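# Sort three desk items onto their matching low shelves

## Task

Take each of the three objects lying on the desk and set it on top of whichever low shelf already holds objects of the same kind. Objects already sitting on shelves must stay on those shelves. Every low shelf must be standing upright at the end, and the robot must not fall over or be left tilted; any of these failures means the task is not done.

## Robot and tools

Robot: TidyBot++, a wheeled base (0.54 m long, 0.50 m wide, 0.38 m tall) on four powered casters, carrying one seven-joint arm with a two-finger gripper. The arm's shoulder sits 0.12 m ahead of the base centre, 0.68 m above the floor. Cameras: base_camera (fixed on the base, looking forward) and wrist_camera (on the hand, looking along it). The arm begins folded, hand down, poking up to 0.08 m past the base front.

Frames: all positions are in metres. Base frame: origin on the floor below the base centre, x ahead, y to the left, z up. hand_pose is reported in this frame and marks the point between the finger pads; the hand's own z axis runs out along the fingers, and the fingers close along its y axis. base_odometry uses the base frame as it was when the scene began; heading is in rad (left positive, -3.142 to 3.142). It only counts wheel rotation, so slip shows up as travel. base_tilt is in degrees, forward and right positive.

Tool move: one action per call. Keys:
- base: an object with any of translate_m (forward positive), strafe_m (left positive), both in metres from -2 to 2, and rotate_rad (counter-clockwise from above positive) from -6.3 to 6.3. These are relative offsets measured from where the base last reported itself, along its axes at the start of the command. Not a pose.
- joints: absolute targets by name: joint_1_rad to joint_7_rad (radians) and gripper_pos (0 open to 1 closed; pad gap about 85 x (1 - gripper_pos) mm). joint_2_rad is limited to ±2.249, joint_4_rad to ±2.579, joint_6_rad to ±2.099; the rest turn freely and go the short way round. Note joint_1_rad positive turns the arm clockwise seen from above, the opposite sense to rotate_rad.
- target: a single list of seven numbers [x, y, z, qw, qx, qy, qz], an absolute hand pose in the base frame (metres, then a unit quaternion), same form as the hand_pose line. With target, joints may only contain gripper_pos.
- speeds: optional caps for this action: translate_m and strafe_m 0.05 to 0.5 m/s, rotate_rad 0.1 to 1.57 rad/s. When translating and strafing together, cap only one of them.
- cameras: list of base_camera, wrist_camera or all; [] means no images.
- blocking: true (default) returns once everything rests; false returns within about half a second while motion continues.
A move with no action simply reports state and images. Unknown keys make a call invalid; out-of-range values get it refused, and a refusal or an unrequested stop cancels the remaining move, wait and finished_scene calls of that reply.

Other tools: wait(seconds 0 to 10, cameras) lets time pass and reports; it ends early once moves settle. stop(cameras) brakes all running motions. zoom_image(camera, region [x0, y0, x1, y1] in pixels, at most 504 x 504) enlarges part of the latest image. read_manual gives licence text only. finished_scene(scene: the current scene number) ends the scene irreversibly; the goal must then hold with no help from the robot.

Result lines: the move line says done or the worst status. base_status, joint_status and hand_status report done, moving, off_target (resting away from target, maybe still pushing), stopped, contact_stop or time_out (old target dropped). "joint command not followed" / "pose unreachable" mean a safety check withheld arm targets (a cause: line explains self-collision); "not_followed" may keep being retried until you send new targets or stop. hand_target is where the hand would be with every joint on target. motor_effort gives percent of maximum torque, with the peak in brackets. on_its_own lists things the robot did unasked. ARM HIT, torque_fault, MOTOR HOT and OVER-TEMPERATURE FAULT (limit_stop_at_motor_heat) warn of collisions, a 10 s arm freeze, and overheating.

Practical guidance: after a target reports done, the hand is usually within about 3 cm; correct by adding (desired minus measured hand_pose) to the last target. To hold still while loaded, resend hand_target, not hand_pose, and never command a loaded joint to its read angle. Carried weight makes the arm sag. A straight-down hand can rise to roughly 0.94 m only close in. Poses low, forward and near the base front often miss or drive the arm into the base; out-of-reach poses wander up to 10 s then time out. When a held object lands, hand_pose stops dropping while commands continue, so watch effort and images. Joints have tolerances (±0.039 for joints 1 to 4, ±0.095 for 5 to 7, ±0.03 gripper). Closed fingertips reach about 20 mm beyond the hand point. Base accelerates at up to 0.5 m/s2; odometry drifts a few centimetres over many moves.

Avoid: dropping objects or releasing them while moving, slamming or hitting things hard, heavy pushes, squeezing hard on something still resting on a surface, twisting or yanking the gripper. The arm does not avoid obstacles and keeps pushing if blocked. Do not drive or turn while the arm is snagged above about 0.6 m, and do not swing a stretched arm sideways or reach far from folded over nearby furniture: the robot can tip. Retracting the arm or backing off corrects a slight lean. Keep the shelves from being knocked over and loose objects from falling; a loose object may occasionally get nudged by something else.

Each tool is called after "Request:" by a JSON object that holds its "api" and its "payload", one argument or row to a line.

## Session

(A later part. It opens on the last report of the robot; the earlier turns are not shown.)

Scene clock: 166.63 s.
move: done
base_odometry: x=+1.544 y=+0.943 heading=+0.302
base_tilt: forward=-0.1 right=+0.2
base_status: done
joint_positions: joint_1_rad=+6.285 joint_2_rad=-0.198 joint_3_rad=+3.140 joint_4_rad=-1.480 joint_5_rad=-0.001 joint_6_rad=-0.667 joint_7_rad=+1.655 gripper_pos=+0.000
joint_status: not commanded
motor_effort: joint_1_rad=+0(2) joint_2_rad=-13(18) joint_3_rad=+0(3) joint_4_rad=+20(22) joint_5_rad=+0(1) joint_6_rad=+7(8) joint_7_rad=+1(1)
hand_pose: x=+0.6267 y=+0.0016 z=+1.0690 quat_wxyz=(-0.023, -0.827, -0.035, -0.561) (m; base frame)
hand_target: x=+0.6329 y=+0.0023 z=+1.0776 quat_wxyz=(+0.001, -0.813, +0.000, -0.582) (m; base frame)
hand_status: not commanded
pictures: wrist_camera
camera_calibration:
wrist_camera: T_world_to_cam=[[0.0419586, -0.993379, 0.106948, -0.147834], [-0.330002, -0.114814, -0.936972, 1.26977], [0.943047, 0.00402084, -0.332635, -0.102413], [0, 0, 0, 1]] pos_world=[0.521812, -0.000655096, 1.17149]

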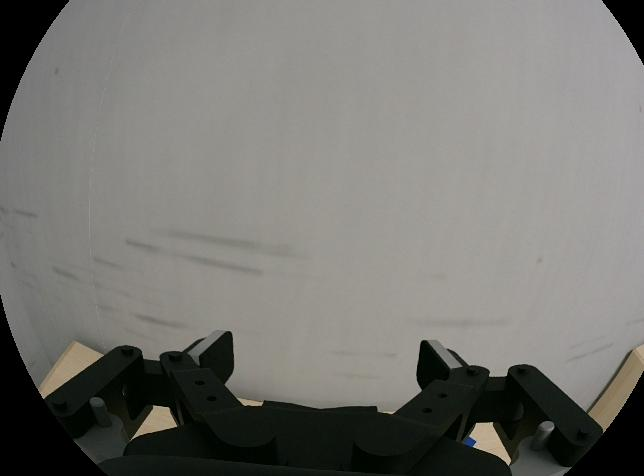

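Request:
{"api": "move", "payload": {
  "base": {"translate_m": -0.1, "strafe_m": -0.1},
  "target": [0.60, 0.0, 0.88, 0.0, 0.9689, 0.0, 0.2474],
  "cameras": ["wrist_camera"]
}}

Request:
{"api": "zoom_image", "payload": {
  "camera": "wrist_camera",
  "region": [220, 150, 472, 350]
}}

Scene clock: 168.50 s.
move: done
base_odometry: x=+1.479 y=+0.818 heading=+0.302
base_tilt: forward=-0.2 right=+0.2
base_status: done
joint_positions: joint_1_rad=+6.283 joint_2_rad=+0.038 joint_3_rad=+3.151 joint_4_rad=-1.390 joint_5_rad=-0.001 joint_6_rad=-1.176 joint_7_rad=+1.655 gripper_pos=+0.000
joint_status: not commanded
motor_effort: joint_1_rad=+0(2) joint_2_rad=-20(21) joint_3_rad=+0(2) joint_4_rad=+19(21) joint_5_rad=+0(1) joint_6_rad=+4(8) joint_7_rad=+1(1)
hand_pose: x=+0.6056 y=-0.0029 z=+0.8796 quat_wxyz=(-0.012, -0.963, -0.036, -0.265) (m; base frame)
hand_target: x=+0.6000 y=+0.0000 z=+0.8800 quat_wxyz=(+0.000, -0.969, +0.000, -0.247) (m; base frame)
hand_status: done (0.006 m and 4.9 deg from the pose sent, 0.191 m and 40.0 deg at the start)
pictures: wrist_camera
camera_calibration:
wrist_camera: T_world_to_cam=[[0.0893639, -0.994236, 0.0592389, -0.117973], [-0.833246, -0.107212, -0.542409, 1.04263], [0.545633, -0.00088883, -0.838024, 0.539733], [0, 0, 0, 1]] pos_world=[0.584817, -0.005031, 1.02483]

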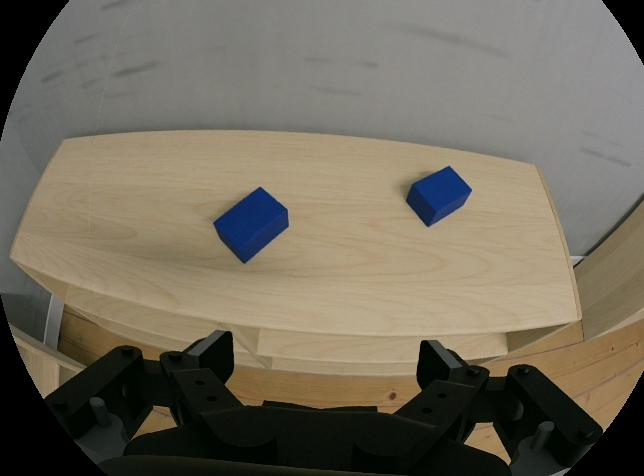

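Scaled by 2.000.

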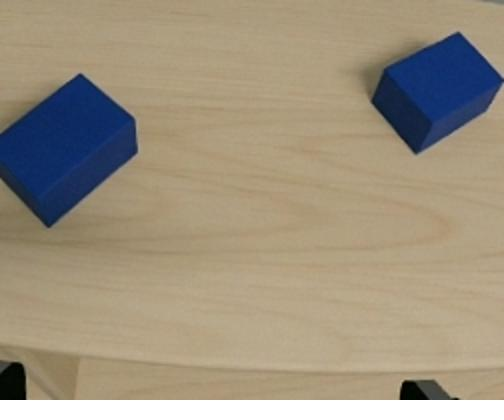

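Request:
{"api": "finished_scene", "payload": {
  "scene": 1
}}

The scene is finished: the task was done.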